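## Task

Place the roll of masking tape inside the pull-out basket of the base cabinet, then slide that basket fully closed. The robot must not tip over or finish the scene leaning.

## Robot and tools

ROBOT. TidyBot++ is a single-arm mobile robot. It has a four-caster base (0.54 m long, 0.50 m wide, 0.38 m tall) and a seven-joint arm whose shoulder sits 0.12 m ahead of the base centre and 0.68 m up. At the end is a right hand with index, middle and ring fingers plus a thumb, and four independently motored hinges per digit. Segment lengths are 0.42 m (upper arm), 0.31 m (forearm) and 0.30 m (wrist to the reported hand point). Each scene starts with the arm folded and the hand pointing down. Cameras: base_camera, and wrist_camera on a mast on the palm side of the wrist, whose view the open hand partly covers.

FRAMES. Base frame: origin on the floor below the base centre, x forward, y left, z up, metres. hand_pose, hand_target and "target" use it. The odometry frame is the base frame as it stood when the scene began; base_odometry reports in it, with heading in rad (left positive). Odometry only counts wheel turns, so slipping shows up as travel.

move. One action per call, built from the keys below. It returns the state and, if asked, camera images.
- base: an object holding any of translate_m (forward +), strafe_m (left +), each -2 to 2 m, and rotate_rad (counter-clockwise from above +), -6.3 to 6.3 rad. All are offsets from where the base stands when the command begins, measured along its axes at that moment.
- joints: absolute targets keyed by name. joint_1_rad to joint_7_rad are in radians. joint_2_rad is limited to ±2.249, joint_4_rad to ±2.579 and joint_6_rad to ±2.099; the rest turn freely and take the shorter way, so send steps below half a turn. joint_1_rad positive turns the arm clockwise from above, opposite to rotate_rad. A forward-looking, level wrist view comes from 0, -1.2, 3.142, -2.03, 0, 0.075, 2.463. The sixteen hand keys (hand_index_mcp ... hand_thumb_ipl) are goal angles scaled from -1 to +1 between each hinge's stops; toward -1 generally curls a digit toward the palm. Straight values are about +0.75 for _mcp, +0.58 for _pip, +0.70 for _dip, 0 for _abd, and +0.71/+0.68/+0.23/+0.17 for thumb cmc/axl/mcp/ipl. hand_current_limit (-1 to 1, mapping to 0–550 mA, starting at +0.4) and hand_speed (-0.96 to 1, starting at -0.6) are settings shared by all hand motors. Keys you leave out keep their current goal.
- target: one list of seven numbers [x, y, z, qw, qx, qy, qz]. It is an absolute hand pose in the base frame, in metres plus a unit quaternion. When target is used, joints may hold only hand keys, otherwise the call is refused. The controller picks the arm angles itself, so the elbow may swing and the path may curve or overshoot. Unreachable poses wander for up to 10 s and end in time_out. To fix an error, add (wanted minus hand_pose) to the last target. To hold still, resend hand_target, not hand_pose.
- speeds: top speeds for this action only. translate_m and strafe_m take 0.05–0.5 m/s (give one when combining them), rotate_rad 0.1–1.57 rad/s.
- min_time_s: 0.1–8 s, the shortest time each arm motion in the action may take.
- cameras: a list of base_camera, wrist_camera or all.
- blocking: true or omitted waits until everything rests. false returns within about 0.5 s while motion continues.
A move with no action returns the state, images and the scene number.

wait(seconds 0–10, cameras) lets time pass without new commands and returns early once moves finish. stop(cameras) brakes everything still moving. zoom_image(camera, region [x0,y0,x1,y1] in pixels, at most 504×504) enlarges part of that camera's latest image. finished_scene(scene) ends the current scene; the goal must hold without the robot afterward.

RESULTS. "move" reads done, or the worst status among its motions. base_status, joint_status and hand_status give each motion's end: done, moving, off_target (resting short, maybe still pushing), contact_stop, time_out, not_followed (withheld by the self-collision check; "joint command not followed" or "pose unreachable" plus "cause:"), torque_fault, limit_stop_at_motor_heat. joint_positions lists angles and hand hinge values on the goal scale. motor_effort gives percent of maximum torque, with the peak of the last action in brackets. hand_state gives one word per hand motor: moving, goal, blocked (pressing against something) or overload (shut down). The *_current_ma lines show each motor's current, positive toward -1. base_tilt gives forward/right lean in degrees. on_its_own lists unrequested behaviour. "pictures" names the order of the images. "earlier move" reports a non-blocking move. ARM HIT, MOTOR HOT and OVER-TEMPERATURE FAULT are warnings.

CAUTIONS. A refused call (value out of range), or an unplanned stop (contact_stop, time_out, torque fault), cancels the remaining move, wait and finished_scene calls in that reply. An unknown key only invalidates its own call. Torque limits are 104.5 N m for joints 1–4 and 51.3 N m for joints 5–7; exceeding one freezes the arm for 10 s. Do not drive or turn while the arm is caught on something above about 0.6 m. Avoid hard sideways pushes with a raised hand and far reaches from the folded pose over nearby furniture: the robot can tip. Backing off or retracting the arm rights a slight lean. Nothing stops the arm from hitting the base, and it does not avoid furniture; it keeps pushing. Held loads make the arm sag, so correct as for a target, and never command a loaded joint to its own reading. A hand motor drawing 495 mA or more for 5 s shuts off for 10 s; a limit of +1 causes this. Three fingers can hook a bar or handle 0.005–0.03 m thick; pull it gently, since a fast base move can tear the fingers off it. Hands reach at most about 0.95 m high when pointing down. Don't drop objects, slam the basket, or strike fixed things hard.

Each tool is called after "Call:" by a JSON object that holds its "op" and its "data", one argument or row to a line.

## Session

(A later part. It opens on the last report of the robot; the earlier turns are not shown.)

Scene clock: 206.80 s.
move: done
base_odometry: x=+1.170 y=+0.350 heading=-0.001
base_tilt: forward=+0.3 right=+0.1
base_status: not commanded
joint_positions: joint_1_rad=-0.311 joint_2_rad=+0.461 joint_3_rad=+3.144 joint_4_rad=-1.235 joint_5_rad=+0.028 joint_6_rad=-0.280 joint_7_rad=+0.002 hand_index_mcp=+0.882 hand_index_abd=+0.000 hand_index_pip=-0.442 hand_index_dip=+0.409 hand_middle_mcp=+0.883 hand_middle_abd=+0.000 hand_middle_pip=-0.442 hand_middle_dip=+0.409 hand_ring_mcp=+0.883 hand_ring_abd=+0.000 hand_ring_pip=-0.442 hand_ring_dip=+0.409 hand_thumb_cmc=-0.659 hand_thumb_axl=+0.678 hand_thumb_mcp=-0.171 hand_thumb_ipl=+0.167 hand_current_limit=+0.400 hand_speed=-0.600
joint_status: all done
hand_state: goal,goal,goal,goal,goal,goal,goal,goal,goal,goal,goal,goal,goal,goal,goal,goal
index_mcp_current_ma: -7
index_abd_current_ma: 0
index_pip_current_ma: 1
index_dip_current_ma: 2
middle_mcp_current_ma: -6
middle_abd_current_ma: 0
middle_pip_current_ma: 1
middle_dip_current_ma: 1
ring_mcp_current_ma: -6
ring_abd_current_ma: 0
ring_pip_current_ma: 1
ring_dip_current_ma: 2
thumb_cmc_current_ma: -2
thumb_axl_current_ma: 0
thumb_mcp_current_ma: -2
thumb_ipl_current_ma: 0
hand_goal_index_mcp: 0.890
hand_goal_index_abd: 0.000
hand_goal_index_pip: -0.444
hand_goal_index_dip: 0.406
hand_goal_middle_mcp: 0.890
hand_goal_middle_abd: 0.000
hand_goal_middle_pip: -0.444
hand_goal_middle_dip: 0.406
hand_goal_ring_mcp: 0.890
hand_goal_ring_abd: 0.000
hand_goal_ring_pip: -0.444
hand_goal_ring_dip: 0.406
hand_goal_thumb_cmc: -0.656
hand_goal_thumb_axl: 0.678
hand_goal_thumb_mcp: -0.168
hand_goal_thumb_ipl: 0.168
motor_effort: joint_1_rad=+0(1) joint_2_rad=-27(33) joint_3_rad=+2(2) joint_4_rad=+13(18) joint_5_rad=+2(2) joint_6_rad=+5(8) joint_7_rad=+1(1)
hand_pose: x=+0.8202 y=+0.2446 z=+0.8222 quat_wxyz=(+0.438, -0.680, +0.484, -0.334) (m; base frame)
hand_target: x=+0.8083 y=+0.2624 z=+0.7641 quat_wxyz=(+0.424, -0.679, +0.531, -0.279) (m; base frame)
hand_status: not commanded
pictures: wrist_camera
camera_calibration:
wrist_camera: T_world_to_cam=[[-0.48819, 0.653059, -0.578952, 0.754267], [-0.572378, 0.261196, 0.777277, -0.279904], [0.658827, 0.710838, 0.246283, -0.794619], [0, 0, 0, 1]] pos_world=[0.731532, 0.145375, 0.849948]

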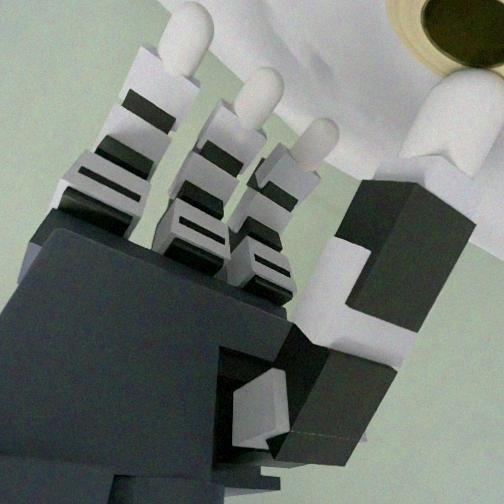

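Call:
{"op": "move", "data": {
  "joints": {"joint_2_rad": 0.41, "joint_4_rad": -1.2, "hand_thumb_mcp": -0.03}
}}

Call:
{"op": "move", "data": {
  "joints": {"joint_2_rad": 0.385, "joint_4_rad": -1.365, "joint_6_rad": -0.222},
  "cameras": ["wrist_camera"]
}}

Call:
{"op": "zoom_image", "data": {
  "camera": "wrist_camera",
  "region": [254, 0, 504, 200]
}}

Scene clock: 221.50 s.
move: done
base_odometry: x=+1.170 y=+0.350 heading=-0.001
base_tilt: forward=+0.2 right=+0.0
base_status: not commanded
joint_positions: joint_1_rad=-0.311 joint_2_rad=+0.438 joint_3_rad=+3.144 joint_4_rad=-1.225 joint_5_rad=+0.028 joint_6_rad=-0.280 joint_7_rad=+0.002 hand_index_mcp=+0.882 hand_index_abd=+0.000 hand_index_pip=-0.442 hand_index_dip=+0.409 hand_middle_mcp=+0.883 hand_middle_abd=+0.000 hand_middle_pip=-0.442 hand_middle_dip=+0.409 hand_ring_mcp=+0.883 hand_ring_abd=+0.000 hand_ring_pip=-0.442 hand_ring_dip=+0.409 hand_thumb_cmc=-0.658 hand_thumb_axl=+0.678 hand_thumb_mcp=-0.032 hand_thumb_ipl=+0.166 hand_current_limit=+0.400 hand_speed=-0.600
joint_status: all done
hand_state: goal,goal,goal,goal,goal,goal,goal,goal,goal,goal,goal,goal,goal,goal,goal,goal
index_mcp_current_ma: -7
index_abd_current_ma: 0
index_pip_current_ma: 1
index_dip_current_ma: 2
middle_mcp_current_ma: -6
middle_abd_current_ma: 0
middle_pip_current_ma: 1
middle_dip_current_ma: 1
ring_mcp_current_ma: -6
ring_abd_current_ma: 0
ring_pip_current_ma: 1
ring_dip_current_ma: 2
thumb_cmc_current_ma: -1
thumb_axl_current_ma: 0
thumb_mcp_current_ma: -1
thumb_ipl_current_ma: -1
hand_goal_index_mcp: 0.890
hand_goal_index_abd: 0.000
hand_goal_index_pip: -0.444
hand_goal_index_dip: 0.406
hand_goal_middle_mcp: 0.890
hand_goal_middle_abd: 0.000
hand_goal_middle_pip: -0.444
hand_goal_middle_dip: 0.406
hand_goal_ring_mcp: 0.890
hand_goal_ring_abd: 0.000
hand_goal_ring_pip: -0.444
hand_goal_ring_dip: 0.406
hand_goal_thumb_cmc: -0.656
hand_goal_thumb_axl: 0.678
hand_goal_thumb_mcp: -0.030
hand_goal_thumb_ipl: 0.168
motor_effort: joint_1_rad=+0(1) joint_2_rad=-32(34) joint_3_rad=+1(2) joint_4_rad=+17(18) joint_5_rad=+1(2) joint_6_rad=+8(8) joint_7_rad=+0(1)
hand_pose: x=+0.8191 y=+0.2442 z=+0.8444 quat_wxyz=(+0.448, -0.673, +0.479, -0.342) (m; base frame)
hand_target: x=+0.8106 y=+0.2631 z=+0.8782 quat_wxyz=(+0.484, -0.642, +0.502, -0.319) (m; base frame)
hand_status: not commanded
pictures: none

Scene clock: 222.70 s.
move: done
base_odometry: x=+1.170 y=+0.350 heading=-0.001
base_tilt: forward=+0.2 right=+0.0
base_status: not commanded
joint_positions: joint_1_rad=-0.313 joint_2_rad=+0.398 joint_3_rad=+3.143 joint_4_rad=-1.342 joint_5_rad=+0.025 joint_6_rad=-0.264 joint_7_rad=+0.000 hand_index_mcp=+0.881 hand_index_abd=+0.000 hand_index_pip=-0.442 hand_index_dip=+0.409 hand_middle_mcp=+0.882 hand_middle_abd=+0.000 hand_middle_pip=-0.442 hand_middle_dip=+0.409 hand_ring_mcp=+0.882 hand_ring_abd=+0.000 hand_ring_pip=-0.442 hand_ring_dip=+0.409 hand_thumb_cmc=-0.653 hand_thumb_axl=+0.679 hand_thumb_mcp=-0.029 hand_thumb_ipl=+0.167 hand_current_limit=+0.400 hand_speed=-0.600
joint_status: all done
hand_state: goal,goal,goal,goal,goal,goal,goal,goal,goal,goal,goal,goal,goal,goal,goal,goal
index_mcp_current_ma: -9
index_abd_current_ma: 0
index_pip_current_ma: 1
index_dip_current_ma: 2
middle_mcp_current_ma: -7
middle_abd_current_ma: 0
middle_pip_current_ma: 1
middle_dip_current_ma: 1
ring_mcp_current_ma: -7
ring_abd_current_ma: 0
ring_pip_current_ma: 1
ring_dip_current_ma: 2
thumb_cmc_current_ma: 2
thumb_axl_current_ma: 1
thumb_mcp_current_ma: 1
thumb_ipl_current_ma: -1
hand_goal_index_mcp: 0.890
hand_goal_index_abd: 0.000
hand_goal_index_pip: -0.444
hand_goal_index_dip: 0.406
hand_goal_middle_mcp: 0.890
hand_goal_middle_abd: 0.000
hand_goal_middle_pip: -0.444
hand_goal_middle_dip: 0.406
hand_goal_ring_mcp: 0.890
hand_goal_ring_abd: 0.000
hand_goal_ring_pip: -0.444
hand_goal_ring_dip: 0.406
hand_goal_thumb_cmc: -0.656
hand_goal_thumb_axl: 0.678
hand_goal_thumb_mcp: -0.030
hand_goal_thumb_ipl: 0.168
motor_effort: joint_1_rad=+0(1) joint_2_rad=-31(33) joint_3_rad=+1(2) joint_4_rad=+17(18) joint_5_rad=+1(3) joint_6_rad=+7(9) joint_7_rad=+0(2)
hand_pose: x=+0.7895 y=+0.2370 z=+0.8128 quat_wxyz=(+0.430, -0.686, +0.489, -0.325) (m; base frame)
hand_target: x=+0.7852 y=+0.2543 z=+0.8217 quat_wxyz=(+0.461, -0.657, +0.514, -0.304) (m; base frame)
hand_status: not commanded
pictures: wrist_camera
camera_calibration:
wrist_camera: T_world_to_cam=[[-0.504686, 0.650935, -0.567076, 0.742555], [-0.550769, 0.263049, 0.792123, -0.317843], [0.664789, 0.712102, 0.225758, -0.754999], [0, 0, 0, 1]] pos_world=[0.701615, 0.137888, 0.843302]

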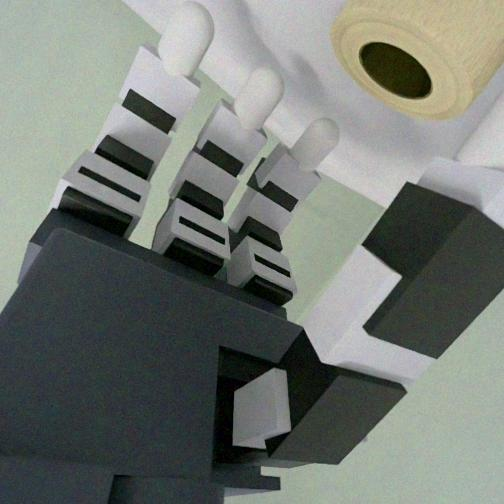

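Scaled by 2.016.

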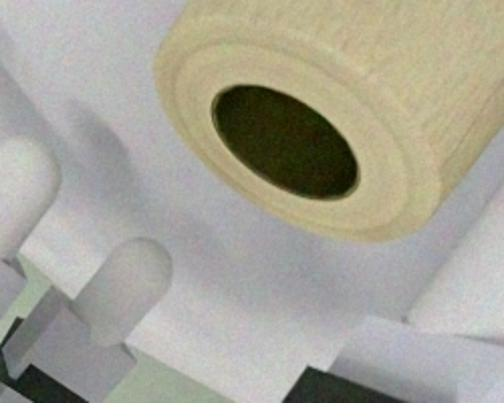

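Call:
{"op": "move", "data": {
  "joints": {"joint_2_rad": 0.47, "joint_4_rad": -1.394, "joint_6_rad": -0.158},
  "min_time_s": 1,
  "cameras": ["wrist_camera"]
}}

Call:
{"op": "zoom_image", "data": {
  "camera": "wrist_camera",
  "region": [254, 0, 504, 200]
}}

Scene clock: 233.30 s.
move: done
base_odometry: x=+1.170 y=+0.350 heading=-0.001
base_tilt: forward=+0.2 right=+0.0
base_status: not commanded
joint_positions: joint_1_rad=-0.313 joint_2_rad=+0.417 joint_3_rad=+3.143 joint_4_rad=-1.362 joint_5_rad=+0.025 joint_6_rad=-0.210 joint_7_rad=-0.001 hand_index_mcp=+0.881 hand_index_abd=+0.000 hand_index_pip=-0.442 hand_index_dip=+0.409 hand_middle_mcp=+0.882 hand_middle_abd=+0.000 hand_middle_pip=-0.442 hand_middle_dip=+0.409 hand_ring_mcp=+0.882 hand_ring_abd=+0.000 hand_ring_pip=-0.442 hand_ring_dip=+0.409 hand_thumb_cmc=-0.654 hand_thumb_axl=+0.679 hand_thumb_mcp=-0.023 hand_thumb_ipl=+0.170 hand_current_limit=+0.400 hand_speed=-0.600
joint_status: all done
hand_state: goal,goal,goal,goal,goal,goal,goal,goal,goal,goal,goal,goal,goal,goal,goal,goal
index_mcp_current_ma: -9
index_abd_current_ma: 0
index_pip_current_ma: 1
index_dip_current_ma: 2
middle_mcp_current_ma: -8
middle_abd_current_ma: 0
middle_pip_current_ma: 1
middle_dip_current_ma: 1
ring_mcp_current_ma: -8
ring_abd_current_ma: 0
ring_pip_current_ma: 1
ring_dip_current_ma: 2
thumb_cmc_current_ma: 1
thumb_axl_current_ma: 1
thumb_mcp_current_ma: 8
thumb_ipl_current_ma: 2
hand_goal_index_mcp: 0.890
hand_goal_index_abd: 0.000
hand_goal_index_pip: -0.444
hand_goal_index_dip: 0.406
hand_goal_middle_mcp: 0.890
hand_goal_middle_abd: 0.000
hand_goal_middle_pip: -0.444
hand_goal_middle_dip: 0.406
hand_goal_ring_mcp: 0.890
hand_goal_ring_abd: 0.000
hand_goal_ring_pip: -0.444
hand_goal_ring_dip: 0.406
hand_goal_thumb_cmc: -0.656
hand_goal_thumb_axl: 0.678
hand_goal_thumb_mcp: -0.030
hand_goal_thumb_ipl: 0.168
motor_effort: joint_1_rad=+0(1) joint_2_rad=-28(31) joint_3_rad=+1(2) joint_4_rad=+15(18) joint_5_rad=+2(2) joint_6_rad=+6(8) joint_7_rad=+1(2)
hand_pose: x=+0.7969 y=+0.2400 z=+0.8011 quat_wxyz=(+0.435, -0.683, +0.487, -0.328) (m; base frame)
hand_target: x=+0.7988 y=+0.2584 z=+0.7601 quat_wxyz=(+0.443, -0.667, +0.522, -0.292) (m; base frame)
hand_status: not commanded
pictures: wrist_camera
camera_calibration:
wrist_camera: T_world_to_cam=[[-0.497949, 0.653403, -0.570186, 0.734325], [-0.561441, 0.258206, 0.786202, -0.290783], [0.660932, 0.711614, 0.238274, -0.766156], [0, 0, 0, 1]] pos_world=[0.708776, 0.140479, 0.829871]

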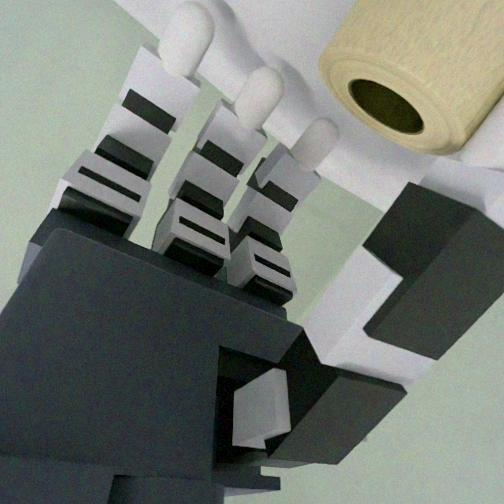

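Scaled by 2.016.

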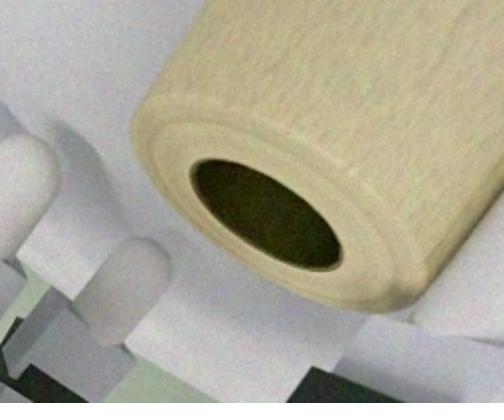

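Call:
{"op": "move", "data": {
  "joints": {"hand_index_mcp": 0.25, "hand_middle_mcp": 0.25, "hand_thumb_mcp": -0.38},
  "cameras": ["wrist_camera"]
}}

Scene clock: 245.43 s.
move: off_target
base_odometry: x=+1.170 y=+0.350 heading=-0.001
base_tilt: forward=+0.2 right=+0.0
base_status: not commanded
joint_positions: joint_1_rad=-0.313 joint_2_rad=+0.419 joint_3_rad=+3.143 joint_4_rad=-1.362 joint_5_rad=+0.025 joint_6_rad=-0.193 joint_7_rad=-0.001 hand_index_mcp=+0.249 hand_index_abd=+0.000 hand_index_pip=-0.439 hand_index_dip=+0.410 hand_middle_mcp=+0.455 hand_middle_abd=-0.006 hand_middle_pip=-0.422 hand_middle_dip=+0.410 hand_ring_mcp=+0.882 hand_ring_abd=+0.000 hand_ring_pip=-0.442 hand_ring_dip=+0.409 hand_thumb_cmc=-0.635 hand_thumb_axl=+0.685 hand_thumb_mcp=-0.204 hand_thumb_ipl=+0.186 hand_current_limit=+0.400 hand_speed=-0.600
joint_status: hand_middle_mcp off_target (ended at +0.455, target +0.250); hand_thumb_mcp off_target (ended at -0.204, target -0.380); the others done
hand_state: goal,goal,goal,goal,blocked,goal,blocked,goal,goal,goal,goal,goal,blocked,goal,blocked,goal
index_mcp_current_ma: 0
index_abd_current_ma: 0
index_pip_current_ma: 4
index_dip_current_ma: 2
middle_mcp_current_ma: 385
middle_abd_current_ma: -3
middle_pip_current_ma: 29
middle_dip_current_ma: 3
ring_mcp_current_ma: -8
ring_abd_current_ma: 0
ring_pip_current_ma: 1
ring_dip_current_ma: 2
thumb_cmc_current_ma: 29
thumb_axl_current_ma: 7
thumb_mcp_current_ma: 385
thumb_ipl_current_ma: 34
hand_goal_index_mcp: 0.250
hand_goal_index_abd: 0.000
hand_goal_index_pip: -0.444
hand_goal_index_dip: 0.406
hand_goal_middle_mcp: 0.250
hand_goal_middle_abd: 0.000
hand_goal_middle_pip: -0.444
hand_goal_middle_dip: 0.406
hand_goal_ring_mcp: 0.890
hand_goal_ring_abd: 0.000
hand_goal_ring_pip: -0.444
hand_goal_ring_dip: 0.406
hand_goal_thumb_cmc: -0.656
hand_goal_thumb_axl: 0.678
hand_goal_thumb_mcp: -0.380
hand_goal_thumb_ipl: 0.168
motor_effort: joint_1_rad=-1(1) joint_2_rad=-27(30) joint_3_rad=+0(2) joint_4_rad=+13(16) joint_5_rad=+0(2) joint_6_rad=+4(8) joint_7_rad=+0(1)
hand_pose: x=+0.8003 y=+0.2412 z=+0.8035 quat_wxyz=(+0.440, -0.680, +0.484, -0.332) (m; base frame)
hand_target: x=+0.7988 y=+0.2584 z=+0.7601 quat_wxyz=(+0.443, -0.667, +0.522, -0.292) (m; base frame)
hand_status: not commanded
pictures: wrist_camera
camera_calibration:
wrist_camera: T_world_to_cam=[[-0.49018, 0.655824, -0.574124, 0.732976], [-0.572533, 0.254394, 0.779416, -0.275883], [0.657214, 0.710759, 0.250782, -0.776758], [0, 0, 0, 1]] pos_world=[0.711834, 0.141567, 0.830643]

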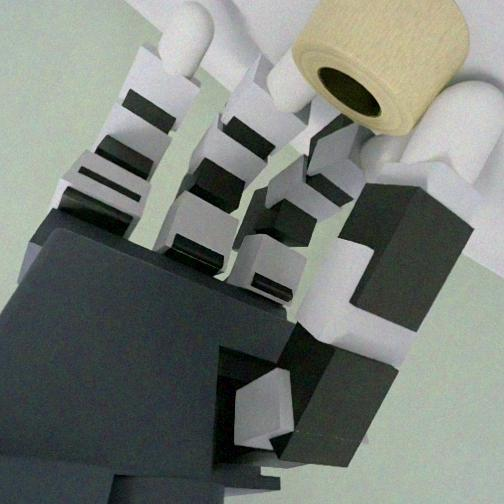

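Call:
{"op": "zoom_image", "data": {
  "camera": "wrist_camera",
  "region": [224, 0, 504, 224]
}}

Scaled by 1.800.

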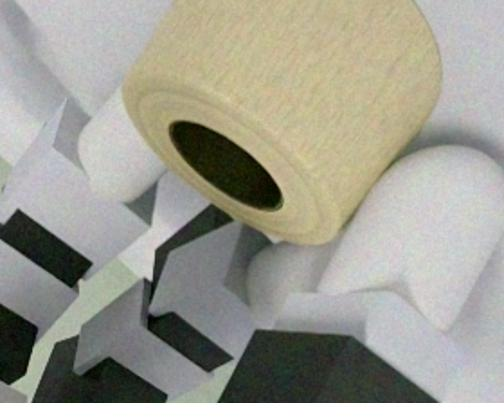

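Call:
{"op": "move", "data": {
  "joints": {"hand_index_mcp": 0.89, "hand_middle_mcp": 0.89, "hand_thumb_mcp": -0.03}
}}

Call:
{"op": "move", "data": {
  "joints": {"joint_1_rad": -0.272, "joint_2_rad": 0.455},
  "min_time_s": 1,
  "cameras": ["wrist_camera"]
}}

Call:
{"op": "zoom_image", "data": {
  "camera": "wrist_camera",
  "region": [254, 0, 504, 200]
}}

Scene clock: 281.80 s.
move: off_target
base_odometry: x=+1.170 y=+0.350 heading=-0.001
base_tilt: forward=+0.3 right=+0.1
base_status: not commanded
joint_positions: joint_1_rad=-0.313 joint_2_rad=+0.422 joint_3_rad=+3.143 joint_4_rad=-1.365 joint_5_rad=+0.024 joint_6_rad=-0.188 joint_7_rad=-0.001 hand_index_mcp=+0.871 hand_index_abd=+0.000 hand_index_pip=-0.447 hand_index_dip=+0.403 hand_middle_mcp=+0.872 hand_middle_abd=-0.003 hand_middle_pip=-0.447 hand_middle_dip=+0.403 hand_ring_mcp=+0.882 hand_ring_abd=+0.000 hand_ring_pip=-0.442 hand_ring_dip=+0.409 hand_thumb_cmc=-0.652 hand_thumb_axl=+0.680 hand_thumb_mcp=-0.095 hand_thumb_ipl=+0.152 hand_current_limit=+0.400 hand_speed=-0.600
joint_status: hand_thumb_mcp off_target (ended at -0.095, target -0.030); the others done
hand_state: goal,goal,goal,goal,goal,goal,goal,goal,goal,goal,goal,goal,goal,goal,blocked,goal
index_mcp_current_ma: -27
index_abd_current_ma: 0
index_pip_current_ma: -1
index_dip_current_ma: -1
middle_mcp_current_ma: -24
middle_abd_current_ma: -1
middle_pip_current_ma: -1
middle_dip_current_ma: -1
ring_mcp_current_ma: -8
ring_abd_current_ma: 0
ring_pip_current_ma: 1
ring_dip_current_ma: 2
thumb_cmc_current_ma: 3
thumb_axl_current_ma: 1
thumb_mcp_current_ma: -216
thumb_ipl_current_ma: -30
hand_goal_index_mcp: 0.890
hand_goal_index_abd: 0.000
hand_goal_index_pip: -0.444
hand_goal_index_dip: 0.406
hand_goal_middle_mcp: 0.890
hand_goal_middle_abd: 0.000
hand_goal_middle_pip: -0.444
hand_goal_middle_dip: 0.406
hand_goal_ring_mcp: 0.890
hand_goal_ring_abd: 0.000
hand_goal_ring_pip: -0.444
hand_goal_ring_dip: 0.406
hand_goal_thumb_cmc: -0.656
hand_goal_thumb_axl: 0.678
hand_goal_thumb_mcp: -0.030
hand_goal_thumb_ipl: 0.168
motor_effort: joint_1_rad=+0(1) joint_2_rad=-27(30) joint_3_rad=+2(2) joint_4_rad=+13(16) joint_5_rad=+1(2) joint_6_rad=+4(7) joint_7_rad=+1(2)
hand_pose: x=+0.8008 y=+0.2415 z=+0.8014 quat_wxyz=(+0.440, -0.679, +0.485, -0.331) (m; base frame)
hand_target: x=+0.7988 y=+0.2584 z=+0.7601 quat_wxyz=(+0.443, -0.667, +0.522, -0.292) (m; base frame)
hand_status: not commanded
pictures: none

Scene clock: 283.10 s.
move: done
base_odometry: x=+1.170 y=+0.350 heading=-0.001
base_tilt: forward=+0.2 right=+0.0
base_status: not commanded
joint_positions: joint_1_rad=-0.303 joint_2_rad=+0.422 joint_3_rad=+3.143 joint_4_rad=-1.365 joint_5_rad=+0.022 joint_6_rad=-0.187 joint_7_rad=-0.003 hand_index_mcp=+0.871 hand_index_abd=+0.000 hand_index_pip=-0.447 hand_index_dip=+0.403 hand_middle_mcp=+0.872 hand_middle_abd=-0.003 hand_middle_pip=-0.447 hand_middle_dip=+0.403 hand_ring_mcp=+0.882 hand_ring_abd=+0.000 hand_ring_pip=-0.442 hand_ring_dip=+0.409 hand_thumb_cmc=-0.624 hand_thumb_axl=+0.688 hand_thumb_mcp=-0.094 hand_thumb_ipl=+0.152 hand_current_limit=+0.400 hand_speed=-0.600
joint_status: all done
hand_state: goal,goal,goal,goal,goal,goal,goal,goal,goal,goal,goal,goal,blocked,goal,blocked,goal
index_mcp_current_ma: -27
index_abd_current_ma: 0
index_pip_current_ma: -1
index_dip_current_ma: -1
middle_mcp_current_ma: -24
middle_abd_current_ma: -1
middle_pip_current_ma: -1
middle_dip_current_ma: -1
ring_mcp_current_ma: -8
ring_abd_current_ma: 0
ring_pip_current_ma: 1
ring_dip_current_ma: 2
thumb_cmc_current_ma: 52
thumb_axl_current_ma: 12
thumb_mcp_current_ma: -208
thumb_ipl_current_ma: -30
hand_goal_index_mcp: 0.890
hand_goal_index_abd: 0.000
hand_goal_index_pip: -0.444
hand_goal_index_dip: 0.406
hand_goal_middle_mcp: 0.890
hand_goal_middle_abd: 0.000
hand_goal_middle_pip: -0.444
hand_goal_middle_dip: 0.406
hand_goal_ring_mcp: 0.890
hand_goal_ring_abd: 0.000
hand_goal_ring_pip: -0.444
hand_goal_ring_dip: 0.406
hand_goal_thumb_cmc: -0.656
hand_goal_thumb_axl: 0.678
hand_goal_thumb_mcp: -0.030
hand_goal_thumb_ipl: 0.168
motor_effort: joint_1_rad=+2(3) joint_2_rad=-25(28) joint_3_rad=+2(3) joint_4_rad=+12(13) joint_5_rad=+2(3) joint_6_rad=+3(4) joint_7_rad=+1(2)
hand_pose: x=+0.8032 y=+0.2353 z=+0.8018 quat_wxyz=(+0.440, -0.676, +0.489, -0.332) (m; base frame)
hand_target: x=+0.8092 y=+0.2252 z=+0.7710 quat_wxyz=(+0.441, -0.651, +0.536, -0.307) (m; base frame)
hand_status: not commanded
pictures: wrist_camera
camera_calibration:
wrist_camera: T_world_to_cam=[[-0.483091, 0.664641, -0.569978, 0.726158], [-0.569058, 0.256405, 0.7813, -0.276183], [0.66543, 0.701789, 0.254352, -0.781445], [0, 0, 0, 1]] pos_world=[0.713633, 0.13659, 0.828438]

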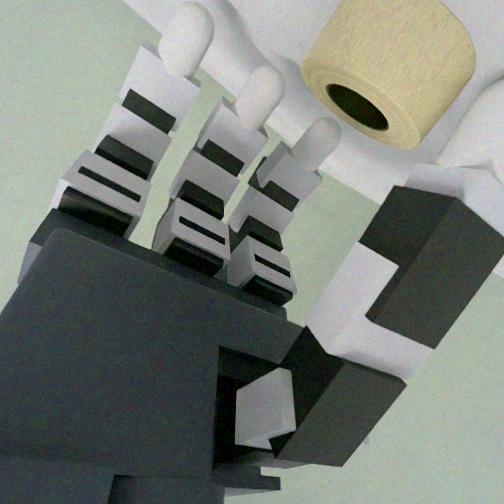

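Scaled by 2.016.

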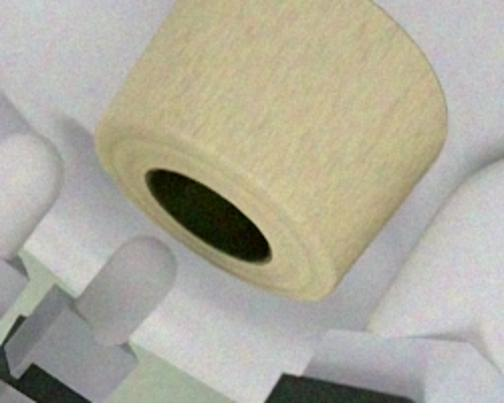

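Call:
{"op": "move", "data": {
  "joints": {"joint_1_rad": -0.272, "joint_2_rad": 0.375, "joint_4_rad": -1.36, "joint_6_rad": -0.21},
  "min_time_s": 1,
  "cameras": ["wrist_camera"]
}}

Call:
{"op": "zoom_image", "data": {
  "camera": "wrist_camera",
  "region": [254, 0, 504, 200]
}}

Scene clock: 299.73 s.
move: done
base_odometry: x=+1.170 y=+0.350 heading=-0.001
base_tilt: forward=+0.3 right=+0.0
base_status: not commanded
joint_positions: joint_1_rad=-0.286 joint_2_rad=+0.405 joint_3_rad=+3.143 joint_4_rad=-1.365 joint_5_rad=+0.022 joint_6_rad=-0.187 joint_7_rad=-0.003 hand_index_mcp=+0.871 hand_index_abd=+0.000 hand_index_pip=-0.447 hand_index_dip=+0.403 hand_middle_mcp=+0.872 hand_middle_abd=-0.003 hand_middle_pip=-0.447 hand_middle_dip=+0.403 hand_ring_mcp=+0.882 hand_ring_abd=+0.000 hand_ring_pip=-0.442 hand_ring_dip=+0.409 hand_thumb_cmc=-0.653 hand_thumb_axl=+0.680 hand_thumb_mcp=-0.032 hand_thumb_ipl=+0.166 hand_current_limit=+0.400 hand_speed=-0.600
joint_status: all done
hand_state: goal,goal,goal,goal,goal,goal,goal,goal,goal,goal,goal,goal,goal,goal,goal,goal
index_mcp_current_ma: -27
index_abd_current_ma: 0
index_pip_current_ma: -1
index_dip_current_ma: -1
middle_mcp_current_ma: -24
middle_abd_current_ma: -1
middle_pip_current_ma: -1
middle_dip_current_ma: -1
ring_mcp_current_ma: -8
ring_abd_current_ma: 0
ring_pip_current_ma: 1
ring_dip_current_ma: 2
thumb_cmc_current_ma: 2
thumb_axl_current_ma: 1
thumb_mcp_current_ma: -2
thumb_ipl_current_ma: -1
hand_goal_index_mcp: 0.890
hand_goal_index_abd: 0.000
hand_goal_index_pip: -0.444
hand_goal_index_dip: 0.406
hand_goal_middle_mcp: 0.890
hand_goal_middle_abd: 0.000
hand_goal_middle_pip: -0.444
hand_goal_middle_dip: 0.406
hand_goal_ring_mcp: 0.890
hand_goal_ring_abd: 0.000
hand_goal_ring_pip: -0.444
hand_goal_ring_dip: 0.406
hand_goal_thumb_cmc: -0.656
hand_goal_thumb_axl: 0.678
hand_goal_thumb_mcp: -0.030
hand_goal_thumb_ipl: 0.168
on_its_own: hand_thumb_mcp moved +0.061 to your old target -0.030
motor_effort: joint_1_rad=+0(2) joint_2_rad=-31(32) joint_3_rad=+1(3) joint_4_rad=+17(17) joint_5_rad=+1(3) joint_6_rad=+8(8) joint_7_rad=+1(2)
hand_pose: x=+0.8051 y=+0.2231 z=+0.8138 quat_wxyz=(+0.443, -0.668, +0.492, -0.340) (m; base frame)
hand_target: x=+0.7986 y=+0.2225 z=+0.8346 quat_wxyz=(+0.463, -0.638, +0.525, -0.321) (m; base frame)
hand_status: not commanded
pictures: wrist_camera
camera_calibration:
wrist_camera: T_world_to_cam=[[-0.462583, 0.675453, -0.574265, 0.726612], [-0.577063, 0.262351, 0.773415, -0.269801], [0.673064, 0.689156, 0.26842, -0.791978], [0, 0, 0, 1]] pos_world=[0.713478, 0.125787, 0.838519]

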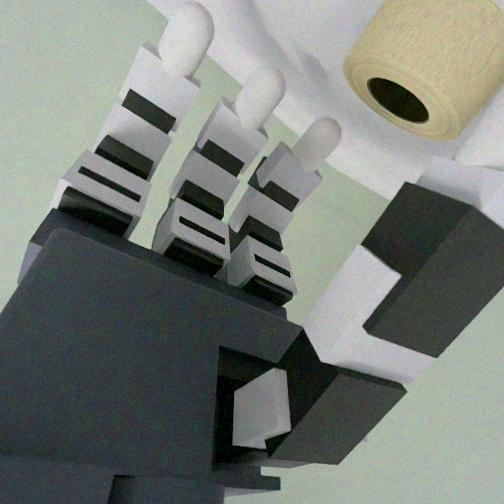

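Scaled by 2.016.

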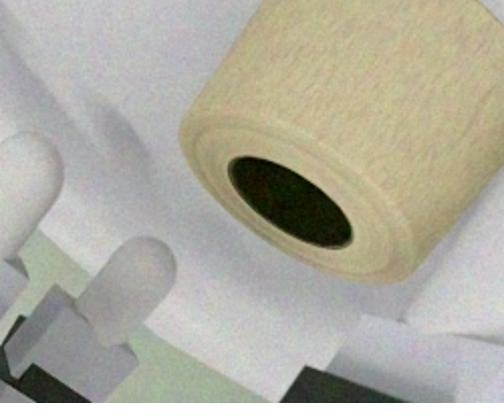

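Call:
{"op": "move", "data": {
  "joints": {"hand_index_mcp": 0.25, "hand_middle_mcp": 0.25, "hand_thumb_mcp": -0.38},
  "cameras": ["wrist_camera"]
}}

Call:
{"op": "zoom_image", "data": {
  "camera": "wrist_camera",
  "region": [254, 0, 504, 200]
}}

Scene clock: 312.00 s.
move: off_target
base_odometry: x=+1.170 y=+0.350 heading=-0.001
base_tilt: forward=+0.2 right=+0.0
base_status: not commanded
joint_positions: joint_1_rad=-0.286 joint_2_rad=+0.401 joint_3_rad=+3.143 joint_4_rad=-1.365 joint_5_rad=+0.022 joint_6_rad=-0.187 joint_7_rad=-0.003 hand_index_mcp=+0.480 hand_index_abd=+0.003 hand_index_pip=-0.406 hand_index_dip=+0.424 hand_middle_mcp=+0.486 hand_middle_abd=-0.006 hand_middle_pip=-0.401 hand_middle_dip=+0.424 hand_ring_mcp=+0.882 hand_ring_abd=+0.000 hand_ring_pip=-0.442 hand_ring_dip=+0.409 hand_thumb_cmc=-0.641 hand_thumb_axl=+0.686 hand_thumb_mcp=-0.276 hand_thumb_ipl=+0.211 hand_current_limit=+0.400 hand_speed=-0.600
joint_status: hand_index_mcp off_target (ended at +0.480, target +0.250); hand_middle_mcp off_target (ended at +0.486, target +0.250); hand_thumb_mcp off_target (ended at -0.276, target -0.380)
hand_state: blocked,goal,blocked,goal,blocked,goal,blocked,goal,goal,goal,goal,goal,goal,goal,blocked,blocked
index_mcp_current_ma: 385
index_abd_current_ma: 1
index_pip_current_ma: 67
index_dip_current_ma: 22
middle_mcp_current_ma: 385
middle_abd_current_ma: -4
middle_pip_current_ma: 79
middle_dip_current_ma: 22
ring_mcp_current_ma: -8
ring_abd_current_ma: 0
ring_pip_current_ma: 1
ring_dip_current_ma: 2
thumb_cmc_current_ma: 17
thumb_axl_current_ma: 8
thumb_mcp_current_ma: 385
thumb_ipl_current_ma: 125
hand_goal_index_mcp: 0.250
hand_goal_index_abd: 0.000
hand_goal_index_pip: -0.444
hand_goal_index_dip: 0.406
hand_goal_middle_mcp: 0.250
hand_goal_middle_abd: 0.000
hand_goal_middle_pip: -0.444
hand_goal_middle_dip: 0.406
hand_goal_ring_mcp: 0.890
hand_goal_ring_abd: 0.000
hand_goal_ring_pip: -0.444
hand_goal_ring_dip: 0.406
hand_goal_thumb_cmc: -0.656
hand_goal_thumb_axl: 0.678
hand_goal_thumb_mcp: -0.380
hand_goal_thumb_ipl: 0.168
motor_effort: joint_1_rad=-1(1) joint_2_rad=-31(31) joint_3_rad=+1(1) joint_4_rad=+17(17) joint_5_rad=+1(2) joint_6_rad=+7(8) joint_7_rad=+1(1)
hand_pose: x=+0.8046 y=+0.2229 z=+0.8169 quat_wxyz=(+0.444, -0.667, +0.491, -0.341) (m; base frame)
hand_target: x=+0.7986 y=+0.2225 z=+0.8346 quat_wxyz=(+0.463, -0.638, +0.525, -0.321) (m; base frame)
hand_status: not commanded
pictures: wrist_camera
camera_calibration:
wrist_camera: T_world_to_cam=[[-0.460182, 0.676186, -0.57533, 0.727064], [-0.580292, 0.261363, 0.771331, -0.26795], [0.671933, 0.688812, 0.272111, -0.794384], [0, 0, 0, 1]] pos_world=[0.712865, 0.125583, 0.84114]

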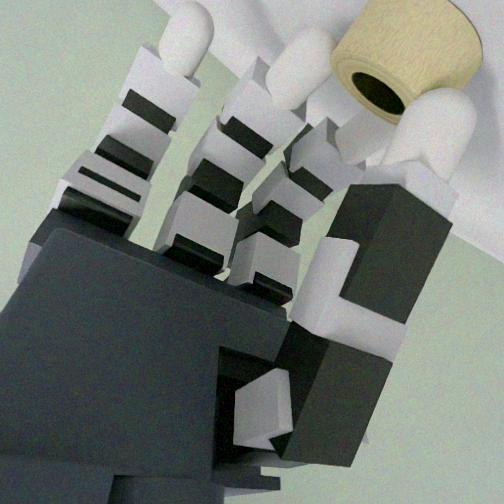

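Scaled by 2.016.

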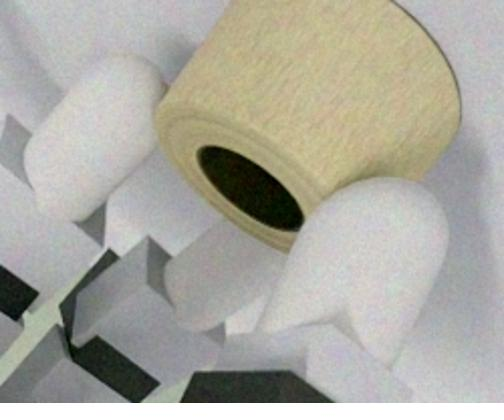

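Call:
{"op": "move", "data": {
  "joints": {"joint_2_rad": 0.25, "joint_4_rad": -1.2, "joint_6_rad": -0.4},
  "min_time_s": 2,
  "cameras": ["wrist_camera"]
}}

Scene clock: 316.40 s.
move: done
base_odometry: x=+1.170 y=+0.350 heading=-0.001
base_tilt: forward=+0.2 right=+0.0
base_status: not commanded
joint_positions: joint_1_rad=-0.286 joint_2_rad=+0.274 joint_3_rad=+3.143 joint_4_rad=-1.224 joint_5_rad=+0.022 joint_6_rad=-0.331 joint_7_rad=-0.003 hand_index_mcp=+0.262 hand_index_abd=+0.003 hand_index_pip=-0.435 hand_index_dip=+0.411 hand_middle_mcp=+0.248 hand_middle_abd=-0.003 hand_middle_pip=-0.439 hand_middle_dip=+0.409 hand_ring_mcp=+0.882 hand_ring_abd=+0.000 hand_ring_pip=-0.442 hand_ring_dip=+0.409 hand_thumb_cmc=-0.658 hand_thumb_axl=+0.678 hand_thumb_mcp=-0.364 hand_thumb_ipl=+0.174 hand_current_limit=+0.400 hand_speed=-0.600
joint_status: all done
hand_state: goal,goal,goal,goal,goal,goal,goal,goal,goal,goal,goal,goal,goal,goal,goal,goal
index_mcp_current_ma: 13
index_abd_current_ma: 1
index_pip_current_ma: 8
index_dip_current_ma: 4
middle_mcp_current_ma: -1
middle_abd_current_ma: -1
middle_pip_current_ma: 4
middle_dip_current_ma: 2
ring_mcp_current_ma: -8
ring_abd_current_ma: 0
ring_pip_current_ma: 1
ring_dip_current_ma: 2
thumb_cmc_current_ma: -1
thumb_axl_current_ma: 0
thumb_mcp_current_ma: 28
thumb_ipl_current_ma: 7
hand_goal_index_mcp: 0.250
hand_goal_index_abd: 0.000
hand_goal_index_pip: -0.444
hand_goal_index_dip: 0.406
hand_goal_middle_mcp: 0.250
hand_goal_middle_abd: 0.000
hand_goal_middle_pip: -0.444
hand_goal_middle_dip: 0.406
hand_goal_ring_mcp: 0.890
hand_goal_ring_abd: 0.000
hand_goal_ring_pip: -0.444
hand_goal_ring_dip: 0.406
hand_goal_thumb_cmc: -0.656
hand_goal_thumb_axl: 0.678
hand_goal_thumb_mcp: -0.380
hand_goal_thumb_ipl: 0.168
on_its_own: hand_index_mcp moved -0.218 to your old target +0.250; hand_middle_mcp moved -0.238 to your old target +0.250; hand_thumb_mcp moved -0.087 to your old target -0.380
motor_effort: joint_1_rad=-1(1) joint_2_rad=-28(32) joint_3_rad=+1(2) joint_4_rad=+17(18) joint_5_rad=+1(2) joint_6_rad=+8(9) joint_7_rad=+1(1)
hand_pose: x=+0.7823 y=+0.2155 z=+0.9501 quat_wxyz=(+0.483, -0.637, +0.471, -0.372) (m; base frame)
hand_target: x=+0.7680 y=+0.2150 z=+0.9646 quat_wxyz=(+0.495, -0.618, +0.506, -0.342) (m; base frame)
hand_status: not commanded
pictures: wrist_camera
camera_calibration:
wrist_camera: T_world_to_cam=[[-0.388234, 0.697904, -0.601834, 0.762666], [-0.667107, 0.237725, 0.706013, -0.246585], [0.635801, 0.675586, 0.373284, -0.875531], [0, 0, 0, 1]] pos_world=[0.688257, 0.117849, 0.959912]

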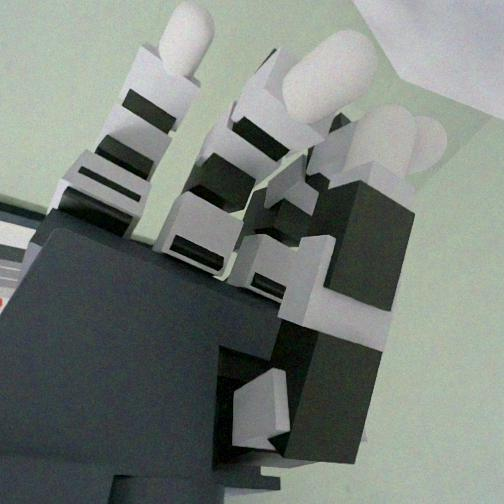

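Call:
{"op": "move", "data": {
  "joints": {"hand_index_mcp": 0.89, "hand_middle_mcp": 0.89, "hand_thumb_mcp": -0.06}
}}

Call:
{"op": "move", "data": {
  "joints": {"joint_2_rad": 0.37, "joint_4_rad": -1.375, "joint_6_rad": -0.2},
  "min_time_s": 2,
  "cameras": ["wrist_camera"]
}}

Call:
{"op": "zoom_image", "data": {
  "camera": "wrist_camera",
  "region": [254, 0, 504, 200]
}}

Scene clock: 324.30 s.
move: off_target
base_odometry: x=+1.170 y=+0.350 heading=-0.001
base_tilt: forward=+0.2 right=+0.0
base_status: not commanded
joint_positions: joint_1_rad=-0.286 joint_2_rad=+0.274 joint_3_rad=+3.143 joint_4_rad=-1.224 joint_5_rad=+0.022 joint_6_rad=-0.331 joint_7_rad=-0.003 hand_index_mcp=+0.870 hand_index_abd=+0.003 hand_index_pip=-0.442 hand_index_dip=+0.409 hand_middle_mcp=+0.871 hand_middle_abd=-0.003 hand_middle_pip=-0.442 hand_middle_dip=+0.409 hand_ring_mcp=+0.882 hand_ring_abd=+0.000 hand_ring_pip=-0.442 hand_ring_dip=+0.409 hand_thumb_cmc=-0.658 hand_thumb_axl=+0.678 hand_thumb_mcp=-0.061 hand_thumb_ipl=+0.170 hand_current_limit=+0.400 hand_speed=-0.600
joint_status: hand_index_mcp off_target (ended at +0.870, target +0.890); the others done
hand_state: blocked,goal,goal,goal,goal,goal,goal,goal,goal,goal,goal,goal,goal,goal,goal,goal
index_mcp_current_ma: -29
index_abd_current_ma: 1
index_pip_current_ma: 1
index_dip_current_ma: 2
middle_mcp_current_ma: -26
middle_abd_current_ma: -1
middle_pip_current_ma: 1
middle_dip_current_ma: 1
ring_mcp_current_ma: -8
ring_abd_current_ma: 0
ring_pip_current_ma: 1
ring_dip_current_ma: 2
thumb_cmc_current_ma: -1
thumb_axl_current_ma: 0
thumb_mcp_current_ma: -1
thumb_ipl_current_ma: 2
hand_goal_index_mcp: 0.890
hand_goal_index_abd: 0.000
hand_goal_index_pip: -0.444
hand_goal_index_dip: 0.406
hand_goal_middle_mcp: 0.890
hand_goal_middle_abd: 0.000
hand_goal_middle_pip: -0.444
hand_goal_middle_dip: 0.406
hand_goal_ring_mcp: 0.890
hand_goal_ring_abd: 0.000
hand_goal_ring_pip: -0.444
hand_goal_ring_dip: 0.406
hand_goal_thumb_cmc: -0.656
hand_goal_thumb_axl: 0.678
hand_goal_thumb_mcp: -0.060
hand_goal_thumb_ipl: 0.168
motor_effort: joint_1_rad=+0(1) joint_2_rad=-27(28) joint_3_rad=+1(2) joint_4_rad=+17(18) joint_5_rad=+0(2) joint_6_rad=+8(8) joint_7_rad=+1(1)
hand_pose: x=+0.7823 y=+0.2155 z=+0.9501 quat_wxyz=(+0.483, -0.637, +0.471, -0.372) (m; base frame)
hand_target: x=+0.7680 y=+0.2150 z=+0.9646 quat_wxyz=(+0.495, -0.618, +0.506, -0.342) (m; base frame)
hand_status: not commanded
pictures: none

Scene clock: 326.63 s.
move: done
base_odometry: x=+1.170 y=+0.350 heading=-0.001
base_tilt: forward=+0.3 right=+0.0
base_status: not commanded
joint_positions: joint_1_rad=-0.286 joint_2_rad=+0.333 joint_3_rad=+3.143 joint_4_rad=-1.351 joint_5_rad=+0.022 joint_6_rad=-0.259 joint_7_rad=-0.003 hand_index_mcp=+0.870 hand_index_abd=+0.003 hand_index_pip=-0.442 hand_index_dip=+0.409 hand_middle_mcp=+0.871 hand_middle_abd=-0.003 hand_middle_pip=-0.442 hand_middle_dip=+0.409 hand_ring_mcp=+0.882 hand_ring_abd=+0.000 hand_ring_pip=-0.442 hand_ring_dip=+0.409 hand_thumb_cmc=-0.658 hand_thumb_axl=+0.678 hand_thumb_mcp=-0.061 hand_thumb_ipl=+0.170 hand_current_limit=+0.400 hand_speed=-0.600
joint_status: all done
hand_state: blocked,goal,goal,goal,goal,goal,goal,goal,goal,goal,goal,goal,goal,goal,goal,goal
index_mcp_current_ma: -29
index_abd_current_ma: 1
index_pip_current_ma: 1
index_dip_current_ma: 2
middle_mcp_current_ma: -26
middle_abd_current_ma: -1
middle_pip_current_ma: 1
middle_dip_current_ma: 1
ring_mcp_current_ma: -8
ring_abd_current_ma: 0
ring_pip_current_ma: 1
ring_dip_current_ma: 2
thumb_cmc_current_ma: -1
thumb_axl_current_ma: 0
thumb_mcp_current_ma: -1
thumb_ipl_current_ma: 1
hand_goal_index_mcp: 0.890
hand_goal_index_abd: 0.000
hand_goal_index_pip: -0.444
hand_goal_index_dip: 0.406
hand_goal_middle_mcp: 0.890
hand_goal_middle_abd: 0.000
hand_goal_middle_pip: -0.444
hand_goal_middle_dip: 0.406
hand_goal_ring_mcp: 0.890
hand_goal_ring_abd: 0.000
hand_goal_ring_pip: -0.444
hand_goal_ring_dip: 0.406
hand_goal_thumb_cmc: -0.656
hand_goal_thumb_axl: 0.678
hand_goal_thumb_mcp: -0.060
hand_goal_thumb_ipl: 0.168
motor_effort: joint_1_rad=-1(1) joint_2_rad=-29(31) joint_3_rad=+0(2) joint_4_rad=+17(19) joint_5_rad=+1(2) joint_6_rad=+8(9) joint_7_rad=+1(1)
hand_pose: x=+0.7848 y=+0.2167 z=+0.8554 quat_wxyz=(+0.447, -0.664, +0.490, -0.344) (m; base frame)
hand_target: x=+0.7963 y=+0.2218 z=+0.8323 quat_wxyz=(+0.463, -0.638, +0.525, -0.321) (m; base frame)
hand_status: not commanded
pictures: wrist_camera
camera_calibration:
wrist_camera: T_world_to_cam=[[-0.453266, 0.678512, -0.578076, 0.740732], [-0.587657, 0.260163, 0.766143, -0.296998], [0.670231, 0.686977, 0.280809, -0.792885], [0, 0, 0, 1]] pos_world=[0.692632, 0.119366, 0.878391]

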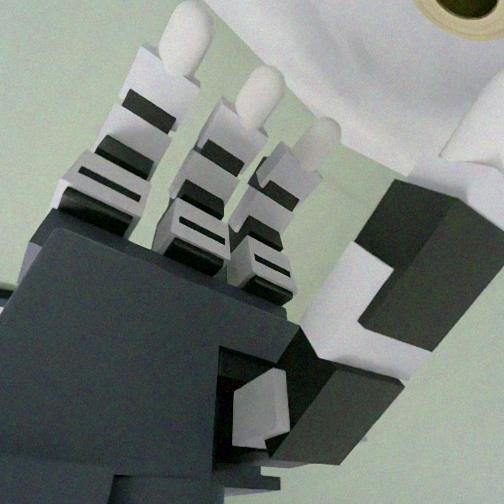

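Scaled by 2.016.

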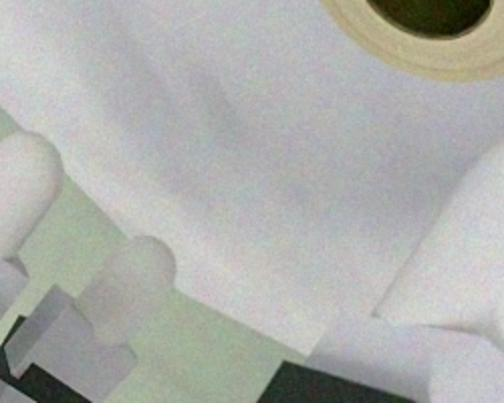

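Call:
{"op": "move", "data": {
  "joints": {"joint_2_rad": 0.437},
  "min_time_s": 1,
  "cameras": ["wrist_camera"]
}}

Call:
{"op": "zoom_image", "data": {
  "camera": "wrist_camera",
  "region": [254, 0, 504, 200]
}}

Scene clock: 332.07 s.
move: done
base_odometry: x=+1.170 y=+0.350 heading=-0.001
base_tilt: forward=+0.2 right=+0.0
base_status: not commanded
joint_positions: joint_1_rad=-0.286 joint_2_rad=+0.398 joint_3_rad=+3.143 joint_4_rad=-1.351 joint_5_rad=+0.022 joint_6_rad=-0.258 joint_7_rad=-0.003 hand_index_mcp=+0.870 hand_index_abd=+0.003 hand_index_pip=-0.442 hand_index_dip=+0.409 hand_middle_mcp=+0.872 hand_middle_abd=-0.003 hand_middle_pip=-0.442 hand_middle_dip=+0.409 hand_ring_mcp=+0.882 hand_ring_abd=+0.000 hand_ring_pip=-0.442 hand_ring_dip=+0.409 hand_thumb_cmc=-0.658 hand_thumb_axl=+0.678 hand_thumb_mcp=-0.061 hand_thumb_ipl=+0.170 hand_current_limit=+0.400 hand_speed=-0.600
joint_status: all done
hand_state: blocked,goal,goal,goal,goal,goal,goal,goal,goal,goal,goal,goal,goal,goal,goal,goal
index_mcp_current_ma: -29
index_abd_current_ma: 1
index_pip_current_ma: 1
index_dip_current_ma: 2
middle_mcp_current_ma: -25
middle_abd_current_ma: -1
middle_pip_current_ma: 1
middle_dip_current_ma: 1
ring_mcp_current_ma: -8
ring_abd_current_ma: 0
ring_pip_current_ma: 1
ring_dip_current_ma: 2
thumb_cmc_current_ma: -1
thumb_axl_current_ma: 0
thumb_mcp_current_ma: -1
thumb_ipl_current_ma: 1
hand_goal_index_mcp: 0.890
hand_goal_index_abd: 0.000
hand_goal_index_pip: -0.444
hand_goal_index_dip: 0.406
hand_goal_middle_mcp: 0.890
hand_goal_middle_abd: 0.000
hand_goal_middle_pip: -0.444
hand_goal_middle_dip: 0.406
hand_goal_ring_mcp: 0.890
hand_goal_ring_abd: 0.000
hand_goal_ring_pip: -0.444
hand_goal_ring_dip: 0.406
hand_goal_thumb_cmc: -0.656
hand_goal_thumb_axl: 0.678
hand_goal_thumb_mcp: -0.060
hand_goal_thumb_ipl: 0.168
motor_effort: joint_1_rad=+0(1) joint_2_rad=-30(32) joint_3_rad=+1(2) joint_4_rad=+17(17) joint_5_rad=+1(2) joint_6_rad=+7(8) joint_7_rad=+1(2)
hand_pose: x=+0.7944 y=+0.2195 z=+0.8095 quat_wxyz=(+0.426, -0.678, +0.501, -0.328) (m; base frame)
hand_target: x=+0.8044 y=+0.2241 z=+0.7843 quat_wxyz=(+0.440, -0.652, +0.536, -0.305) (m; base frame)
hand_status: not commanded
pictures: wrist_camera
camera_calibration:
wrist_camera: T_world_to_cam=[[-0.488546, 0.668107, -0.561209, 0.733252], [-0.539318, 0.274391, 0.796145, -0.322699], [0.685901, 0.691623, 0.22627, -0.757734], [0, 0, 0, 1]] pos_world=[0.70392, 0.122721, 0.839875]

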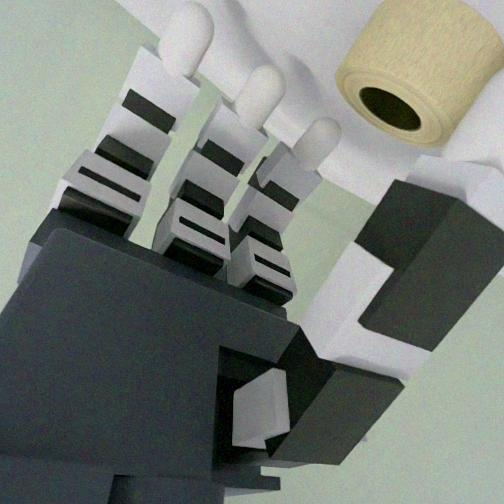

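Scaled by 2.016.

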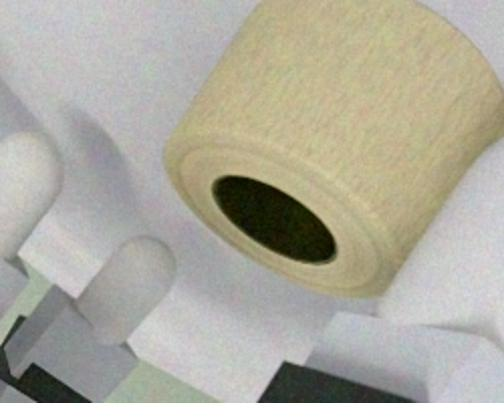

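Call:
{"op": "move", "data": {
  "joints": {"joint_2_rad": 0.446, "hand_index_mcp": 0.25, "hand_middle_mcp": 0.25, "hand_thumb_mcp": -0.38},
  "cameras": ["wrist_camera"]
}}

Call:
{"op": "zoom_image", "data": {
  "camera": "wrist_camera",
  "region": [254, 0, 504, 200]
}}

Scene clock: 340.50 s.
move: off_target
base_odometry: x=+1.170 y=+0.350 heading=-0.001
base_tilt: forward=+0.2 right=+0.0
base_status: not commanded
joint_positions: joint_1_rad=-0.286 joint_2_rad=+0.403 joint_3_rad=+3.143 joint_4_rad=-1.351 joint_5_rad=+0.022 joint_6_rad=-0.247 joint_7_rad=-0.003 hand_index_mcp=+0.530 hand_index_abd=+0.003 hand_index_pip=-0.406 hand_index_dip=+0.424 hand_middle_mcp=+0.533 hand_middle_abd=-0.005 hand_middle_pip=-0.403 hand_middle_dip=+0.422 hand_ring_mcp=+0.882 hand_ring_abd=+0.000 hand_ring_pip=-0.442 hand_ring_dip=+0.409 hand_thumb_cmc=-0.647 hand_thumb_axl=+0.682 hand_thumb_mcp=-0.290 hand_thumb_ipl=+0.203 hand_current_limit=+0.400 hand_speed=-0.600
joint_status: hand_index_mcp off_target (ended at +0.530, target +0.250); hand_middle_mcp off_target (ended at +0.533, target +0.250); hand_thumb_mcp off_target (ended at -0.290, target -0.380); the others done
hand_state: blocked,goal,blocked,goal,blocked,goal,blocked,goal,goal,goal,goal,goal,goal,goal,blocked,blocked
index_mcp_current_ma: 385
index_abd_current_ma: 1
index_pip_current_ma: 67
index_dip_current_ma: 22
middle_mcp_current_ma: 385
middle_abd_current_ma: -3
middle_pip_current_ma: 73
middle_dip_current_ma: 19
ring_mcp_current_ma: -8
ring_abd_current_ma: 0
ring_pip_current_ma: 1
ring_dip_current_ma: 2
thumb_cmc_current_ma: 9
thumb_axl_current_ma: 3
thumb_mcp_current_ma: 350
thumb_ipl_current_ma: 93
hand_goal_index_mcp: 0.250
hand_goal_index_abd: 0.000
hand_goal_index_pip: -0.444
hand_goal_index_dip: 0.406
hand_goal_middle_mcp: 0.250
hand_goal_middle_abd: 0.000
hand_goal_middle_pip: -0.444
hand_goal_middle_dip: 0.406
hand_goal_ring_mcp: 0.890
hand_goal_ring_abd: 0.000
hand_goal_ring_pip: -0.444
hand_goal_ring_dip: 0.406
hand_goal_thumb_cmc: -0.656
hand_goal_thumb_axl: 0.678
hand_goal_thumb_mcp: -0.380
hand_goal_thumb_ipl: 0.168
motor_effort: joint_1_rad=+0(1) joint_2_rad=-29(31) joint_3_rad=+1(2) joint_4_rad=+15(17) joint_5_rad=+1(2) joint_6_rad=+6(7) joint_7_rad=+0(1)
hand_pose: x=+0.7971 y=+0.2204 z=+0.8081 quat_wxyz=(+0.428, -0.677, +0.500, -0.329) (m; base frame)
hand_target: x=+0.8053 y=+0.2243 z=+0.7778 quat_wxyz=(+0.437, -0.654, +0.538, -0.303) (m; base frame)
hand_status: not commanded
pictures: wrist_camera
camera_calibration:
wrist_camera: T_world_to_cam=[[-0.485969, 0.668838, -0.562575, 0.732108], [-0.543246, 0.273072, 0.793924, -0.315152], [0.68463, 0.691439, 0.230639, -0.762353], [0, 0, 0, 1]] pos_world=[0.706506, 0.123518, 0.837901]

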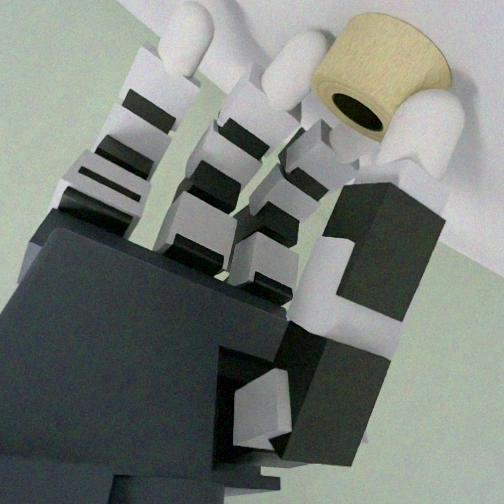

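Scaled by 2.016.

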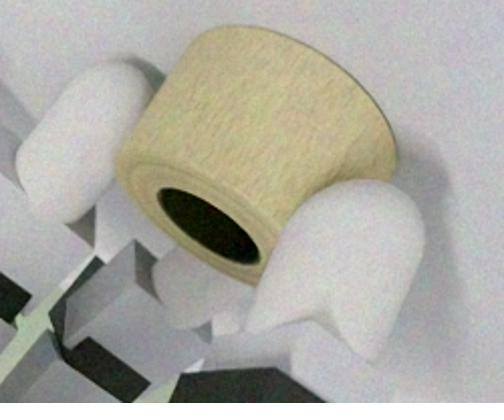

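Call:
{"op": "move", "data": {
  "joints": {"hand_current_limit": 0.6}
}}

Call:
{"op": "move", "data": {
  "joints": {"joint_2_rad": 0.42, "joint_4_rad": -1.24, "joint_6_rad": -0.27},
  "min_time_s": 2.5,
  "cameras": ["wrist_camera"]
}}

Scene clock: 345.13 s.
move: done
base_odometry: x=+1.170 y=+0.350 heading=-0.001
base_tilt: forward=+0.2 right=+0.0
base_status: not commanded
joint_positions: joint_1_rad=-0.286 joint_2_rad=+0.403 joint_3_rad=+3.143 joint_4_rad=-1.351 joint_5_rad=+0.022 joint_6_rad=-0.246 joint_7_rad=-0.003 hand_index_mcp=+0.524 hand_index_abd=+0.004 hand_index_pip=-0.403 hand_index_dip=+0.425 hand_middle_mcp=+0.525 hand_middle_abd=-0.006 hand_middle_pip=-0.401 hand_middle_dip=+0.423 hand_ring_mcp=+0.882 hand_ring_abd=+0.000 hand_ring_pip=-0.442 hand_ring_dip=+0.409 hand_thumb_cmc=-0.645 hand_thumb_axl=+0.683 hand_thumb_mcp=-0.289 hand_thumb_ipl=+0.207 hand_current_limit=+0.600 hand_speed=-0.600
joint_status: all done
hand_state: blocked,goal,blocked,goal,blocked,goal,blocked,goal,goal,goal,goal,goal,goal,goal,blocked,blocked
index_mcp_current_ma: 440
index_abd_current_ma: 2
index_pip_current_ma: 75
index_dip_current_ma: 25
middle_mcp_current_ma: 440
middle_abd_current_ma: -3
middle_pip_current_ma: 81
middle_dip_current_ma: 20
ring_mcp_current_ma: -8
ring_abd_current_ma: 0
ring_pip_current_ma: 1
ring_dip_current_ma: 2
thumb_cmc_current_ma: 11
thumb_axl_current_ma: 4
thumb_mcp_current_ma: 351
thumb_ipl_current_ma: 105
hand_goal_index_mcp: 0.250
hand_goal_index_abd: 0.000
hand_goal_index_pip: -0.444
hand_goal_index_dip: 0.406
hand_goal_middle_mcp: 0.250
hand_goal_middle_abd: 0.000
hand_goal_middle_pip: -0.444
hand_goal_middle_dip: 0.406
hand_goal_ring_mcp: 0.890
hand_goal_ring_abd: 0.000
hand_goal_ring_pip: -0.444
hand_goal_ring_dip: 0.406
hand_goal_thumb_cmc: -0.656
hand_goal_thumb_axl: 0.678
hand_goal_thumb_mcp: -0.380
hand_goal_thumb_ipl: 0.168
motor_effort: joint_1_rad=+0(0) joint_2_rad=-29(30) joint_3_rad=+1(1) joint_4_rad=+15(15) joint_5_rad=+2(2) joint_6_rad=+6(6) joint_7_rad=+1(1)
hand_pose: x=+0.7972 y=+0.2204 z=+0.8082 quat_wxyz=(+0.428, -0.677, +0.500, -0.330) (m; base frame)
hand_target: x=+0.8053 y=+0.2243 z=+0.7778 quat_wxyz=(+0.437, -0.654, +0.538, -0.303) (m; base frame)
hand_status: not commanded
pictures: none

Scene clock: 348.03 s.
move: done
base_odometry: x=+1.170 y=+0.350 heading=-0.001
base_tilt: forward=+0.2 right=+0.0
base_status: not commanded
joint_positions: joint_1_rad=-0.286 joint_2_rad=+0.403 joint_3_rad=+3.143 joint_4_rad=-1.267 joint_5_rad=+0.022 joint_6_rad=-0.246 joint_7_rad=-0.003 hand_index_mcp=+0.509 hand_index_abd=+0.005 hand_index_pip=-0.397 hand_index_dip=+0.430 hand_middle_mcp=+0.503 hand_middle_abd=-0.009 hand_middle_pip=-0.391 hand_middle_dip=+0.430 hand_ring_mcp=+0.882 hand_ring_abd=+0.000 hand_ring_pip=-0.442 hand_ring_dip=+0.409 hand_thumb_cmc=-0.641 hand_thumb_axl=+0.685 hand_thumb_mcp=-0.284 hand_thumb_ipl=+0.209 hand_current_limit=+0.600 hand_speed=-0.600
joint_status: all done
hand_state: blocked,goal,blocked,blocked,blocked,goal,blocked,blocked,goal,goal,goal,goal,goal,goal,blocked,blocked
index_mcp_current_ma: 440
index_abd_current_ma: 3
index_pip_current_ma: 92
index_dip_current_ma: 35
middle_mcp_current_ma: 440
middle_abd_current_ma: -7
middle_pip_current_ma: 110
middle_dip_current_ma: 34
ring_mcp_current_ma: -8
ring_abd_current_ma: 0
ring_pip_current_ma: 1
ring_dip_current_ma: 2
thumb_cmc_current_ma: 17
thumb_axl_current_ma: 7
thumb_mcp_current_ma: 380
thumb_ipl_current_ma: 114
hand_goal_index_mcp: 0.250
hand_goal_index_abd: 0.000
hand_goal_index_pip: -0.444
hand_goal_index_dip: 0.406
hand_goal_middle_mcp: 0.250
hand_goal_middle_abd: 0.000
hand_goal_middle_pip: -0.444
hand_goal_middle_dip: 0.406
hand_goal_ring_mcp: 0.890
hand_goal_ring_abd: 0.000
hand_goal_ring_pip: -0.444
hand_goal_ring_dip: 0.406
hand_goal_thumb_cmc: -0.656
hand_goal_thumb_axl: 0.678
hand_goal_thumb_mcp: -0.380
hand_goal_thumb_ipl: 0.168
on_its_own: hand_middle_mcp moved -0.022 toward your old target +0.250
motor_effort: joint_1_rad=+0(1) joint_2_rad=-31(33) joint_3_rad=+1(2) joint_4_rad=+17(18) joint_5_rad=+1(2) joint_6_rad=+8(8) joint_7_rad=+0(1)
hand_pose: x=+0.8163 y=+0.2260 z=+0.8552 quat_wxyz=(+0.456, -0.658, +0.486, -0.351) (m; base frame)
hand_target: x=+0.8209 y=+0.2291 z=+0.8545 quat_wxyz=(+0.468, -0.635, +0.522, -0.324) (m; base frame)
hand_status: not commanded
pictures: wrist_camera
camera_calibration:
wrist_camera: T_world_to_cam=[[-0.439406, 0.682459, -0.584099, 0.741506], [-0.606213, 0.254556, 0.753463, -0.253413], [0.662894, 0.685165, 0.301862, -0.83204], [0, 0, 0, 1]] pos_world=[0.723753, 0.128545, 0.875212]

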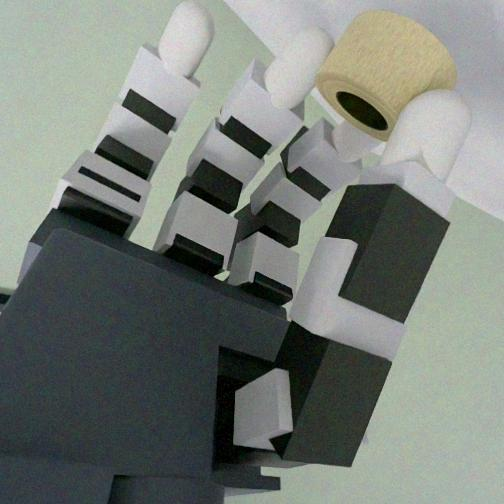

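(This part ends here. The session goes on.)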